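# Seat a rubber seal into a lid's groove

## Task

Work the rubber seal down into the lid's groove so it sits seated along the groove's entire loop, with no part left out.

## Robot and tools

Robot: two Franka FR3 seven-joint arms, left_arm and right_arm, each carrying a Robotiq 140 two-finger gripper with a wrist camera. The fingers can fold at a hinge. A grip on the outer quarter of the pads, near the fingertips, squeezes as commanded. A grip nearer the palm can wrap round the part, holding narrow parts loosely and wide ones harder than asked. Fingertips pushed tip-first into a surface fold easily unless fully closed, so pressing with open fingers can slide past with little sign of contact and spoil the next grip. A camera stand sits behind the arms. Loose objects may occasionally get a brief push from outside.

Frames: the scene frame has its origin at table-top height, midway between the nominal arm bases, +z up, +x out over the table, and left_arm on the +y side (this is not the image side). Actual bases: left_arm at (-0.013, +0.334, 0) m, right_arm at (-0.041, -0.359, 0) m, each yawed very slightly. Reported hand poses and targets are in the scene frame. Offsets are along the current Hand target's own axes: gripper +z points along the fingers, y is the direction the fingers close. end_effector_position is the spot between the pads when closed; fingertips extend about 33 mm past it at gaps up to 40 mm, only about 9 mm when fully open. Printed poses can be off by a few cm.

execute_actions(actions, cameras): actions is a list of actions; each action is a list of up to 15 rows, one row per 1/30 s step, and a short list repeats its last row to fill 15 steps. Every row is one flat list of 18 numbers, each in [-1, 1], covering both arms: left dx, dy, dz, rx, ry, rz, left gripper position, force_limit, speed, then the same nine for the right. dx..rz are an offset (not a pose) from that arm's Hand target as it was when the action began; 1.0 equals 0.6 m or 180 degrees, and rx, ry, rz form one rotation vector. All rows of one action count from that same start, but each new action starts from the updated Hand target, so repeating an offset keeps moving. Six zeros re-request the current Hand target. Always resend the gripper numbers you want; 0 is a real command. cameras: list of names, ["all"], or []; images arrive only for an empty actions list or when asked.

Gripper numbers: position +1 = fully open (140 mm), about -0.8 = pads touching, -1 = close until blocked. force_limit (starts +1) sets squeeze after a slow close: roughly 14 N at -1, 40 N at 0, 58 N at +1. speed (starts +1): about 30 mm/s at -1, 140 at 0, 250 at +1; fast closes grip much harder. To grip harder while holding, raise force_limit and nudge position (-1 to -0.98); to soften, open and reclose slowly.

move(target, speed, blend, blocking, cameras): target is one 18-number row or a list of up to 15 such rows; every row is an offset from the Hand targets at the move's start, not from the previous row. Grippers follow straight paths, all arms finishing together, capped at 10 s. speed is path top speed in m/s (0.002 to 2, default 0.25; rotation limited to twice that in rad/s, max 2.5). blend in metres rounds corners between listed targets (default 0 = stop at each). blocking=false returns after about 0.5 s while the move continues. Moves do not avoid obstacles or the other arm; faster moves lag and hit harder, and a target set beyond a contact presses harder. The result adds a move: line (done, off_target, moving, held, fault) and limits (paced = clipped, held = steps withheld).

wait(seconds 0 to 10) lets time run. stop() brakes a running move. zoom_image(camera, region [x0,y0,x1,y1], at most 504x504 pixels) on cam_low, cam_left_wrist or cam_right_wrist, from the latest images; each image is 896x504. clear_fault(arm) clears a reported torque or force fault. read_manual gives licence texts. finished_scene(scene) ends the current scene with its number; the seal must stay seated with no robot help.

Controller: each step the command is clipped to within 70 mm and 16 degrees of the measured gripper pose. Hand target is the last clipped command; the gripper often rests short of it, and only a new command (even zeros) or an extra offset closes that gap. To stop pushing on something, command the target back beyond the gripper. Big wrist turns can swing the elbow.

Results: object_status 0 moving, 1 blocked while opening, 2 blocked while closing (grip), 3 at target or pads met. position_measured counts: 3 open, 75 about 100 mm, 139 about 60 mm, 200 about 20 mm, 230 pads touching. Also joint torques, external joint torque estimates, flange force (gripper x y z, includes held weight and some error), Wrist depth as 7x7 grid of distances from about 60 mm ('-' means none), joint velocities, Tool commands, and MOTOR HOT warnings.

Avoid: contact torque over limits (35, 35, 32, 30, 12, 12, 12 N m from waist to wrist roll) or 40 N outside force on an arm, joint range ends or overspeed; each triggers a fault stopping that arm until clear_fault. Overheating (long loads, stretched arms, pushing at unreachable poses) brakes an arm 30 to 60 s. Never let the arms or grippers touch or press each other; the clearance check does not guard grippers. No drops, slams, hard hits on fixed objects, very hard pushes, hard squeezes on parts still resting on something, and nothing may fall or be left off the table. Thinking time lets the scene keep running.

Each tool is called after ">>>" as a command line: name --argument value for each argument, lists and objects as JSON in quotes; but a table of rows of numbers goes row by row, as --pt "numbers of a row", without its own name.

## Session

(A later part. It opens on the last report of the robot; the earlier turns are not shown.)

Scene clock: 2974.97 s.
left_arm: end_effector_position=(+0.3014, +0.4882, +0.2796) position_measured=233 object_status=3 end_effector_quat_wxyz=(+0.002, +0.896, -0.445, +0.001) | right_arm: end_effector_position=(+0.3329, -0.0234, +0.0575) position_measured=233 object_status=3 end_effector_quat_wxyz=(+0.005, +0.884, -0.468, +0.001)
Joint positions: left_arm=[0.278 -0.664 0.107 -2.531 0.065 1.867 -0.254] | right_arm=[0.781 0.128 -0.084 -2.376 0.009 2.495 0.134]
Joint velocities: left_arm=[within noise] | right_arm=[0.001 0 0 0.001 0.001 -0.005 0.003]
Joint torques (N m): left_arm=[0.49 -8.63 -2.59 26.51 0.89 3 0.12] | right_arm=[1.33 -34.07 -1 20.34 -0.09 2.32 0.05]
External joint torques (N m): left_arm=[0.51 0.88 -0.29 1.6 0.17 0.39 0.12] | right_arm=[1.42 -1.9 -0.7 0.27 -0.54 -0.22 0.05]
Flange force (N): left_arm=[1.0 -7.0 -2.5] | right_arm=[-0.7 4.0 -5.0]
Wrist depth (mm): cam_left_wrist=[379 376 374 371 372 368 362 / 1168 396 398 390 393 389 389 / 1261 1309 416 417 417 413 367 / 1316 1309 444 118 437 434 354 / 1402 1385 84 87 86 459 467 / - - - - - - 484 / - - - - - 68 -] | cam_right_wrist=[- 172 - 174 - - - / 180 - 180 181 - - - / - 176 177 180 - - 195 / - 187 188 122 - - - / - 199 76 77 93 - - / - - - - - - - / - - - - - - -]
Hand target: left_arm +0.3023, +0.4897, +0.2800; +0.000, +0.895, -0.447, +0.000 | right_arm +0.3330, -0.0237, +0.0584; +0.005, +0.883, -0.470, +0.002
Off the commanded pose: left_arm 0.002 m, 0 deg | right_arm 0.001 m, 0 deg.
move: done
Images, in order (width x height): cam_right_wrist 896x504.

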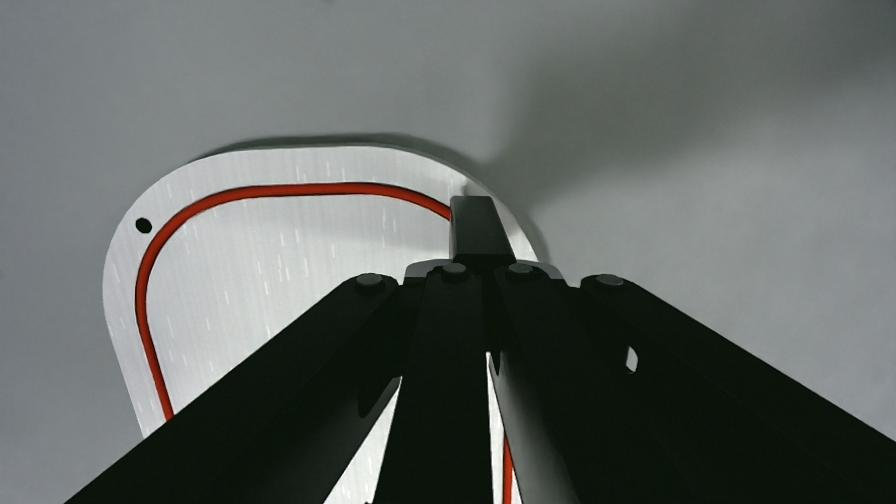

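>>> move --pt "0 0 0 0 0 0 -1 -0.5 0 -0.04 0.0 -0.08 0 0 0 -1 -0.5 0" --speed 0.15 --cameras '["cam_right_wrist"]'

Scene clock: 3005.63 s.
left_arm: end_effector_position=(+0.3014, +0.4882, +0.2796) position_measured=233 object_status=3 end_effector_quat_wxyz=(+0.002, +0.896, -0.445, +0.001) | right_arm: end_effector_position=(+0.3200, -0.0033, +0.1056) position_measured=233 object_status=3 end_effector_quat_wxyz=(+0.005, +0.884, -0.468, +0.001)
Joint positions: left_arm=[0.278 -0.664 0.107 -2.531 0.065 1.867 -0.254] | right_arm=[0.809 0.043 -0.067 -2.334 -0.003 2.37 0.187]
Joint velocities: left_arm=[within noise] | right_arm=[0 0.001 0 0 -0.001 -0.001 0.007]
Joint torques (N m): left_arm=[0.54 -8.53 -2.57 26.55 0.9 2.98 0.13] | right_arm=[1.43 -32.3 -0.49 22.11 0.01 2.32 0.16]
External joint torques (N m): left_arm=[0.54 1.08 -0.29 1.63 0.17 0.37 0.13] | right_arm=[1.39 -1.49 -0.48 0.6 -0.51 -0.19 0.16]
Flange force (N): left_arm=[1.1 -7.7 -2.5] | right_arm=[-0.9 2.2 -3.7]
Wrist depth (mm): cam_left_wrist=[382 374 376 373 370 369 369 / 1113 402 395 397 394 395 389 / 1274 422 417 412 423 413 370 / 1281 1295 442 118 433 431 359 / 1385 1385 84 86 86 462 451 / 1518 - - - - - 499 / - - - - - 68 -] | cam_right_wrist=[- - 213 - 218 - 220 / - 216 214 219 - - - / - 226 - 226 244 - - / 255 243 - 109 248 - - / 264 251 76 77 93 - - / - - - - - - - / - - - - - - -]
Hand target: left_arm +0.3023, +0.4897, +0.2800; +0.000, +0.895, -0.447, +0.000 | right_arm +0.3196, -0.0033, +0.1062; +0.005, +0.883, -0.470, +0.002
Off the commanded pose: left_arm 0.002 m, 0 deg | right_arm 0.001 m, 0 deg.
move: done
Images, in order (width x height): cam_right_wrist 896x504.

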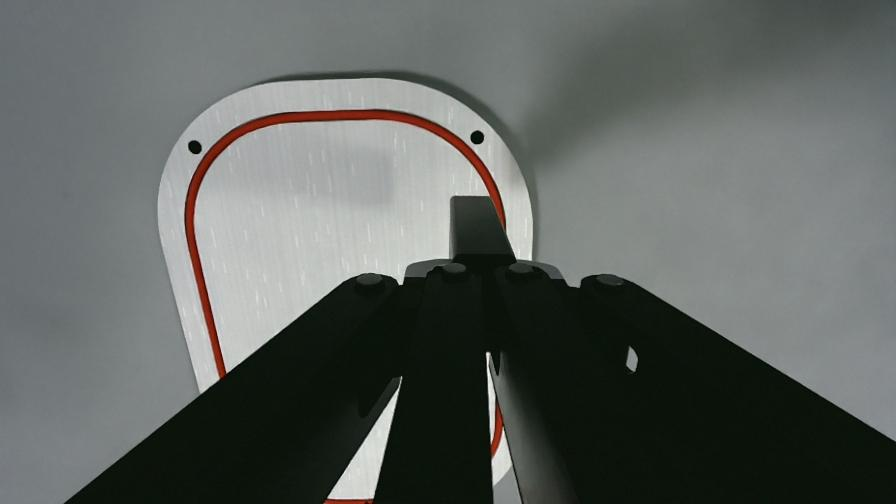

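>>> move --pt "0 0 0 0 0 0 -1 -0.5 0 0.0117 0.0233 0.0833 0 0 0 -1 -0.5 0" --pt "0 0 0 0 0 0 -1 -0.5 0 0.0117 0.0233 0.1045 0 0 0 -1 -0.5 0" --pt "0 0 0 0 0 0 -1 -0.5 0 0.0117 0.0233 0.0833 0 0 0 -1 -0.5 0" --pt "0 0 0 0 0 0 -1 -0.5 0 -0.0192 0.0375 0.0833 0 0 0 -1 -0.5 0" --speed '[0.12,0.035,0.06,0.1]' --cameras '["cam_right_wrist"]'

Scene clock: 3027.37 s.
left_arm: end_effector_position=(+0.3014, +0.4882, +0.2796) position_measured=233 object_status=3 end_effector_quat_wxyz=(+0.002, +0.896, -0.445, +0.001) | right_arm: end_effector_position=(+0.2945, -0.0067, +0.0558) position_measured=233 object_status=3 end_effector_quat_wxyz=(+0.006, +0.884, -0.468, +0.001)
Joint positions: left_arm=[0.278 -0.664 0.107 -2.531 0.065 1.867 -0.254] | right_arm=[0.829 0.094 -0.054 -2.428 0.001 2.512 0.217]
Joint velocities: left_arm=[within noise] | right_arm=[0 0 0.001 0.001 0.001 0 0.007]
Joint torques (N m): left_arm=[0.45 -8.53 -2.61 26.63 0.88 2.98 0.07] | right_arm=[1.69 -32.92 -0.93 19.61 -0.09 2.47 0.19]
External joint torques (N m): left_arm=[0.44 0.91 -0.35 1.82 0.15 0.39 0.07] | right_arm=[1.65 -2.07 -0.91 -0.24 -0.52 -0.06 0.19]
Flange force (N): left_arm=[1.4 -7.5 -3.0] | right_arm=[-0.2 6.3 -4.9]
Wrist depth (mm): cam_left_wrist=[381 376 373 371 365 373 371 / 403 398 395 395 389 389 404 / 1248 431 419 416 414 410 376 / 1281 1385 438 118 436 448 407 / 1377 1377 83 86 86 450 451 / 1444 - - - - - - / - - - - - 67 -] | cam_right_wrist=[- 160 164 - - - - / 165 167 168 168 - - - / 174 176 175 173 - - - / 184 183 186 112 - - - / 195 196 76 77 93 - - / - - - - - - - / - - - - - - -]
Hand target: left_arm +0.3023, +0.4897, +0.2800; +0.000, +0.895, -0.447, +0.000 | right_arm +0.2944, -0.0068, +0.0563; +0.005, +0.883, -0.470, +0.002
Off the commanded pose: left_arm 0.002 m, 0 deg | right_arm 0.001 m, 0 deg.
move: done
Images, in order (width x height): cam_right_wrist 896x504.

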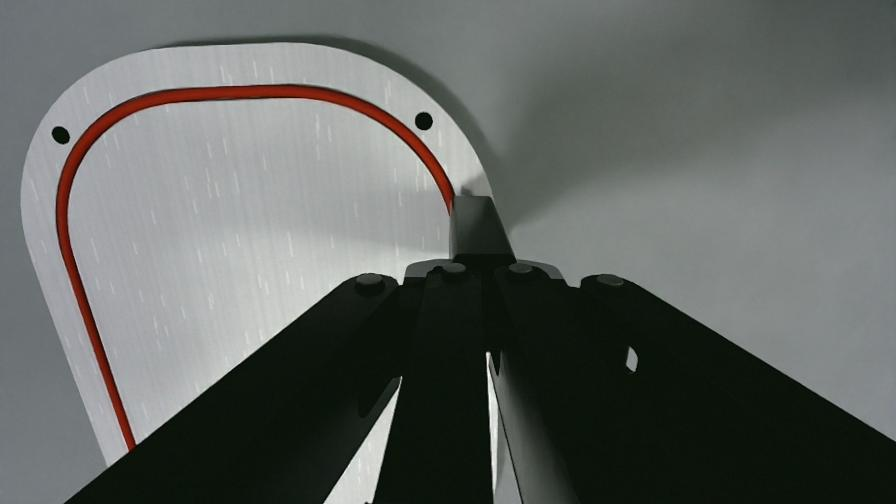

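>>> move --pt "0 0 0 0 0 0 -1 -0.5 0 0 -0.005 0.0213 0 0 0 -1 -0.5 0" --pt "0 0 0 0 0 0 -1 -0.5 0 0 -0.005 0 0 0 0 -1 -0.5 0" --pt "0 0 0 0 0 0 -1 -0.5 0 -0.0367 -0.0035 0 0 0 0 -1 -0.5 0" --pt "0 0 0 0 0 0 -1 -0.5 0 -0.0367 -0.0035 0.0213 0 0 0 -1 -0.5 0" --pt "0 0 0 0 0 0 -1 -0.5 0 -0.0367 -0.0035 0 0 0 0 -1 -0.5 0" --pt "0 0 0 0 0 0 -1 -0.5 0 -0.075 -0.0022 0 0 0 0 -1 -0.5 0" --pt "0 0 0 0 0 0 -1 -0.5 0 -0.075 -0.0022 0.0213 0 0 0 -1 -0.5 0" --pt "0 0 0 0 0 0 -1 -0.5 0 -0.075 -0.0022 0 0 0 0 -1 -0.5 0" --speed '[0.035,0.06,0.1,0.035,0.06,0.1,0.035,0.06]' --cameras '["cam_right_wrist"]'

Scene clock: 3045.93 s.
left_arm: end_effector_position=(+0.3014, +0.4882, +0.2796) position_measured=233 object_status=3 end_effector_quat_wxyz=(+0.002, +0.896, -0.445, +0.001) | right_arm: end_effector_position=(+0.2707, +0.0310, +0.0549) position_measured=233 object_status=3 end_effector_quat_wxyz=(+0.005, +0.883, -0.469, +0.001)
Joint positions: left_arm=[0.278 -0.664 0.107 -2.531 0.065 1.867 -0.254] | right_arm=[0.885 0.126 -0.024 -2.386 -0.001 2.503 0.307]
Joint velocities: left_arm=[within noise] | right_arm=[-0.001 -0.001 -0.002 -0.001 0.001 -0.004 0]
Joint torques (N m): left_arm=[0.44 -8.51 -2.64 26.56 0.89 2.99 0.09] | right_arm=[1.57 -34 -0.5 20.21 -0.09 2.29 0.13]
External joint torques (N m): left_arm=[0.49 0.99 -0.29 1.68 0.18 0.38 0.09] | right_arm=[1.62 -2 -0.46 0.32 -0.53 -0.22 0.13]
Flange force (N): left_arm=[1.2 -7.5 -2.6] | right_arm=[-0.6 4.1 -5.1]
Wrist depth (mm): cam_left_wrist=[380 373 376 373 371 369 370 / 1135 396 395 395 391 387 391 / 1267 422 419 417 414 432 356 / 1316 1316 446 113 438 440 354 / 1385 1369 84 86 86 457 463 / 1274 - - - - - 489 / - - - - - 68 -] | cam_right_wrist=[156 157 156 158 - - 170 / 162 167 166 166 179 180 - / - 174 173 174 192 - - / 181 186 - 112 - - - / - 195 76 77 93 - - / - - - - - - - / - - - - - - -]
Hand target: left_arm +0.3023, +0.4897, +0.2800; +0.000, +0.895, -0.447, +0.000 | right_arm +0.2704, +0.0312, +0.0560; +0.005, +0.883, -0.470, +0.002
Off the commanded pose: left_arm 0.002 m, 0 deg | right_arm 0.001 m, 0 deg.
move: done
Images, in order (width x height): cam_right_wrist 896x504.

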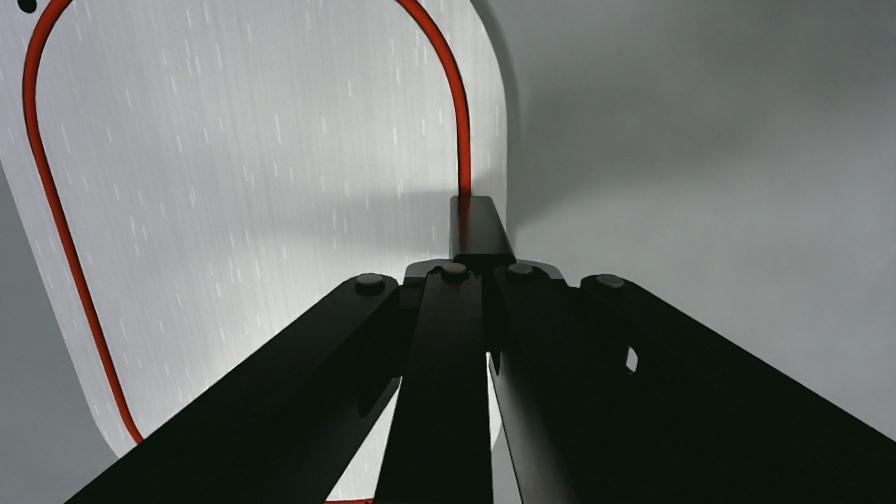

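>>> move --pt "0 0 0 0 0 0 -1 -0.5 0 -0.0383 0.001 0 0 0 0 -1 -0.5 0" --pt "0 0 0 0 0 0 -1 -0.5 0 -0.0383 0.001 0.021 0 0 0 -1 -0.5 0" --pt "0 0 0 0 0 0 -1 -0.5 0 -0.0383 0.001 0 0 0 0 -1 -0.5 0" --pt "0 0 0 0 0 0 -1 -0.5 0 -0.0767 0.002 0 0 0 0 -1 -0.5 0" --pt "0 0 0 0 0 0 -1 -0.5 0 -0.0767 0.002 0.021 0 0 0 -1 -0.5 0" --pt "0 0 0 0 0 0 -1 -0.5 0 -0.0767 0.002 0 0 0 0 -1 -0.5 0" --pt "0 0 0 0 0 0 -1 -0.5 0 -0.115 0.003 0 0 0 0 -1 -0.5 0" --pt "0 0 0 0 0 0 -1 -0.5 0 -0.115 0.003 0.021 0 0 0 -1 -0.5 0" --pt "0 0 0 0 0 0 -1 -0.5 0 -0.115 0.003 0 0 0 0 -1 -0.5 0" --speed '[0.1,0.035,0.06,0.1,0.035,0.06,0.1,0.035,0.06]' --cameras '["cam_right_wrist"]'

Scene clock: 3064.40 s.
left_arm: end_effector_position=(+0.3014, +0.4882, +0.2796) position_measured=233 object_status=3 end_effector_quat_wxyz=(+0.002, +0.896, -0.445, +0.001) | right_arm: end_effector_position=(+0.2308, +0.0872, +0.0543) position_measured=233 object_status=3 end_effector_quat_wxyz=(+0.005, +0.883, -0.469, +0.001)
Joint positions: left_arm=[0.278 -0.664 0.107 -2.531 0.065 1.867 -0.254] | right_arm=[0.978 0.184 0.009 -2.305 -0.008 2.479 0.437]
Joint velocities: left_arm=[within noise] | right_arm=[-0.001 0 0.001 -0.002 0 -0.005 0.002]
Joint torques (N m): left_arm=[0.43 -8.55 -2.6 26.56 0.89 2.98 0.09] | right_arm=[1.65 -36.22 -0.25 20.52 0.18 2.25 0.08]
External joint torques (N m): left_arm=[0.47 0.96 -0.28 1.64 0.17 0.37 0.09] | right_arm=[1.64 -2.02 -0.48 0.31 -0.28 -0.24 0.08]
Flange force (N): left_arm=[1.2 -7.3 -2.6] | right_arm=[-0.2 4.0 -4.8]
Wrist depth (mm): cam_left_wrist=[381 375 374 372 370 - 367 / 407 400 397 395 395 389 389 / 1222 418 414 414 411 411 376 / 1288 1316 443 118 430 436 365 / 1377 1362 84 86 86 464 472 / 1427 - - - - - 487 / - - - - - 67 -] | cam_right_wrist=[155 156 157 157 - - - / 162 164 165 167 - - - / 173 - 174 172 183 190 - / 181 185 186 112 - - 200 / - 194 76 77 93 - - / - - - - - - - / - - - - - - -]
Hand target: left_arm +0.3023, +0.4897, +0.2800; +0.000, +0.895, -0.447, +0.000 | right_arm +0.2303, +0.0874, +0.0554; +0.005, +0.883, -0.470, +0.002
Off the commanded pose: left_arm 0.002 m, 0 deg | right_arm 0.001 m, 0 deg.
move: done
Images, in order (width x height): cam_right_wrist 896x504.

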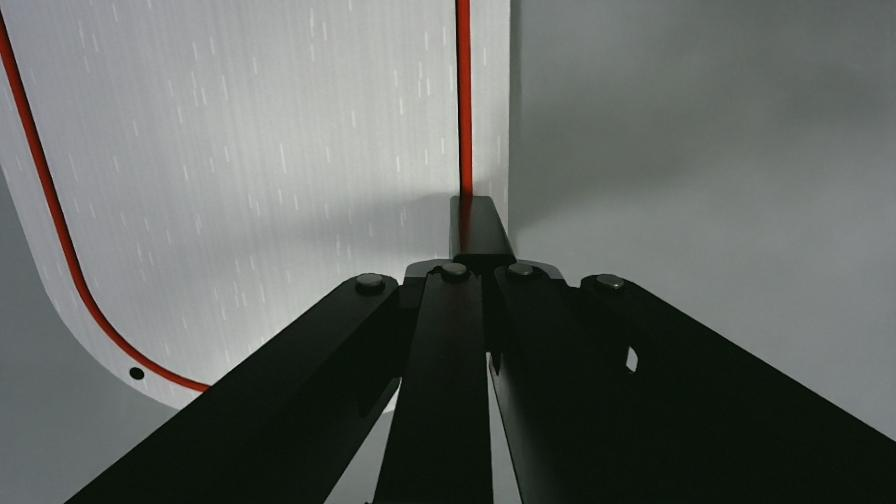

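>>> move --pt "0 0 0 0 0 0 -1 -0.5 0 -0.0367 -0.0005 0 0 0 0 -1 -0.5 0" --pt "0 0 0 0 0 0 -1 -0.5 0 -0.0367 -0.0005 0.021 0 0 0 -1 -0.5 0" --pt "0 0 0 0 0 0 -1 -0.5 0 -0.0367 -0.0005 -0.02 0 0 0 -1 -0.5 0" --pt "0 0 0 0 0 0 -1 -0.5 0 0.0725 -0.3243 -0.408 0 0 -0.5167 -1 -0.5 0" --speed '[0.1,0.035,0.1,0.25]'

>>> move --pt "0 0 0 0 0 0 -1 -0.5 0 0 0 0 0 0 0 1 -0.5 0.5" --speed 0.25 --cameras '["cam_right_wrist"]'

Scene clock: 3099.20 s.
left_arm: end_effector_position=(+0.3014, +0.4882, +0.2796) position_measured=233 object_status=3 end_effector_quat_wxyz=(+0.002, +0.896, -0.445, +0.001) | right_arm: end_effector_position=(+0.4160, +0.1640, +0.2997) position_measured=233 object_status=3 end_effector_quat_wxyz=(+0.003, +0.949, +0.314, -0.002)
Joint positions: left_arm=[0.278 -0.664 0.107 -2.531 0.065 1.867 -0.254] | right_arm=[0.593 0.494 0.319 -1.195 -0.154 1.659 -1.28]
Joint velocities: left_arm=[within noise] | right_arm=[0 0.001 -0.001 -0.002 0 0 -0.008]
Joint torques (N m): left_arm=[0.48 -8.58 -2.68 26.5 0.89 2.97 0.07] | right_arm=[0.58 -47.34 4.46 25.11 0.37 2.42 -0.26]
External joint torques (N m): left_arm=[0.51 0.95 -0.36 1.6 0.17 0.36 0.07] | right_arm=[0.57 -0.83 -0.15 0.81 -0.47 -0.22 -0.26]
Flange force (N): left_arm=[1.3 -7.1 -2.5] | right_arm=[3.7 -1.1 -3.2]
Wrist depth (mm): cam_left_wrist=[384 372 364 373 373 369 367 / 400 399 395 395 392 389 386 / 1185 422 417 415 - 409 377 / 1362 1385 455 112 433 442 381 / 1362 1362 84 86 86 464 447 / 1418 - - - - - 504 / - - - - - 67 -] | cam_right_wrist=[- - - - 389 - 1155 / 423 - - 417 - - 1171 / - - 439 - - - - / - - - 110 429 - - / 467 - 76 77 93 - 497 / 415 - - - - - - / - - - - - - -]
Hand target: left_arm +0.3023, +0.4897, +0.2800; +0.000, +0.895, -0.447, +0.000 | right_arm +0.4165, +0.1628, +0.2990; +0.005, +0.948, +0.317, -0.003
Off the commanded pose: left_arm 0.002 m, 0 deg | right_arm 0.001 m, 0 deg.
move: done

Scene clock: 3100.27 s.
left_arm: end_effector_position=(+0.3014, +0.4882, +0.2796) position_measured=233 object_status=3 end_effector_quat_wxyz=(+0.002, +0.896, -0.445, +0.001) | right_arm: end_effector_position=(+0.4160, +0.1640, +0.2997) position_measured=3 object_status=0 end_effector_quat_wxyz=(+0.003, +0.949, +0.315, -0.002)
Joint positions: left_arm=[0.278 -0.664 0.107 -2.531 0.065 1.867 -0.254] | right_arm=[0.593 0.494 0.319 -1.195 -0.154 1.659 -1.283]
Joint torques (N m): left_arm=[0.5 -8.57 -2.67 26.6 0.88 2.99 0.1] | right_arm=[1.11 -47.39 4.06 25.02 0.55 2.41 -0.25]
External joint torques (N m): left_arm=[0.5 0.84 -0.42 1.82 0.16 0.4 0.1] | right_arm=[1.07 -0.93 -0.56 0.73 -0.29 -0.22 -0.25]
Flange force (N): left_arm=[1.4 -7.3 -3.0] | right_arm=[3.3 -1.4 -3.1]
Wrist depth (mm): cam_left_wrist=[383 374 376 373 373 365 364 / 405 397 395 395 390 391 388 / 1281 419 418 412 430 405 368 / 1369 1324 445 117 439 414 - / 1385 1385 84 87 86 454 478 / 1471 - - - - - 487 / - - - - - 67 -] | cam_right_wrist=[- - - - 394 - 1150 / - - - - 415 - 1193 / - - - - 403 444 - / - 118 - - - 131 - / - 110 - 490 - 122 97 / - 461 - - - - - / - - - - - - -]
Hand target: left_arm +0.3023, +0.4897, +0.2800; +0.000, +0.895, -0.447, +0.000 | right_arm +0.4165, +0.1628, +0.2990; +0.005, +0.948, +0.317, -0.003
Off the commanded pose: left_arm 0.002 m, 0 deg | right_arm 0.002 m, 0 deg.
move: done
Images, in order (width x height): cam_right_wrist 896x504.

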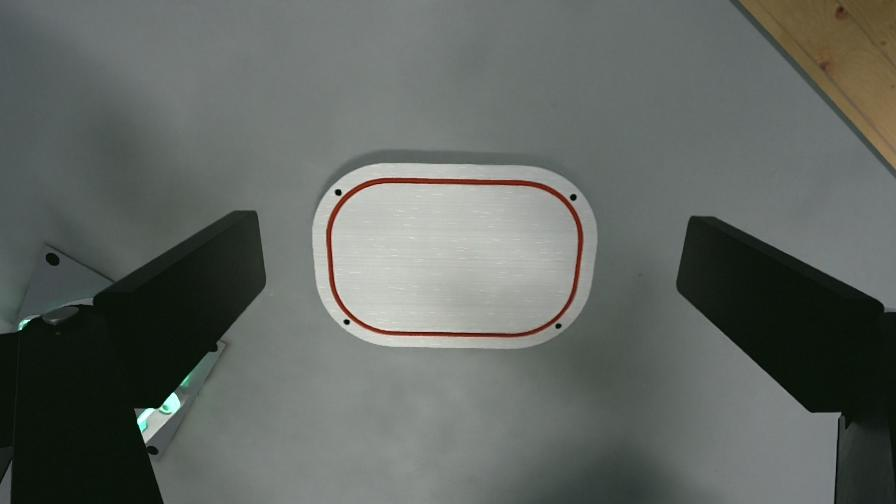

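>>> zoom_image --camera "cam_right_wrist" --region '[300, 150, 460, 250]'

>>> zoom_image --camera "cam_right_wrist" --region '[440, 150, 600, 250]'

>>> zoom_image --camera "cam_right_wrist" --region '[300, 250, 460, 350]'

>>> zoom_image --camera "cam_right_wrist" --region '[440, 250, 600, 350]'

Scaled by 3.150 from the camera's 896x504 image, which has a finer 1280x720 frame.

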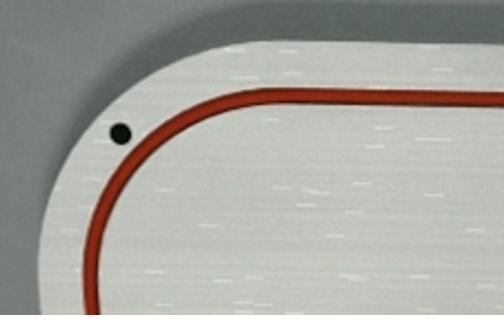

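Scaled by 3.150 from the camera's 896x504 image, which has a finer 1280x720 frame.

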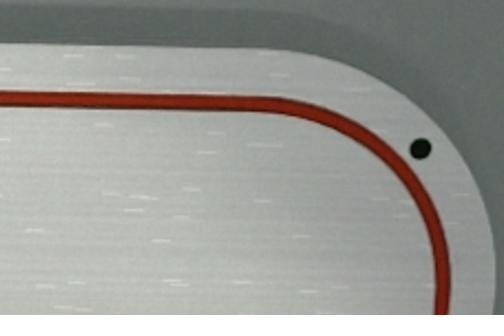

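Scaled by 3.150 from the camera's 896x504 image, which has a finer 1280x720 frame.

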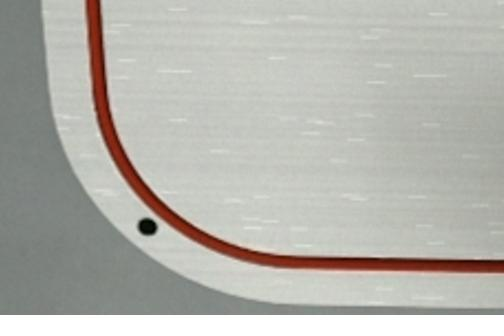

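Scaled by 3.150 from the camera's 896x504 image, which has a finer 1280x720 frame.

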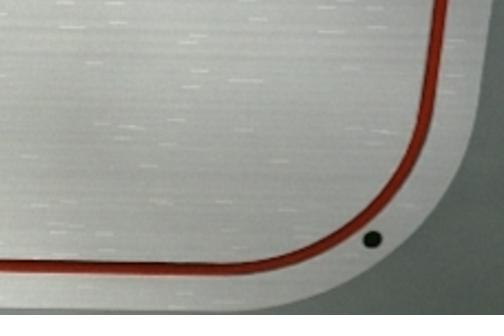

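>>> finished_scene --scene 1

The scene is finished: the task was done.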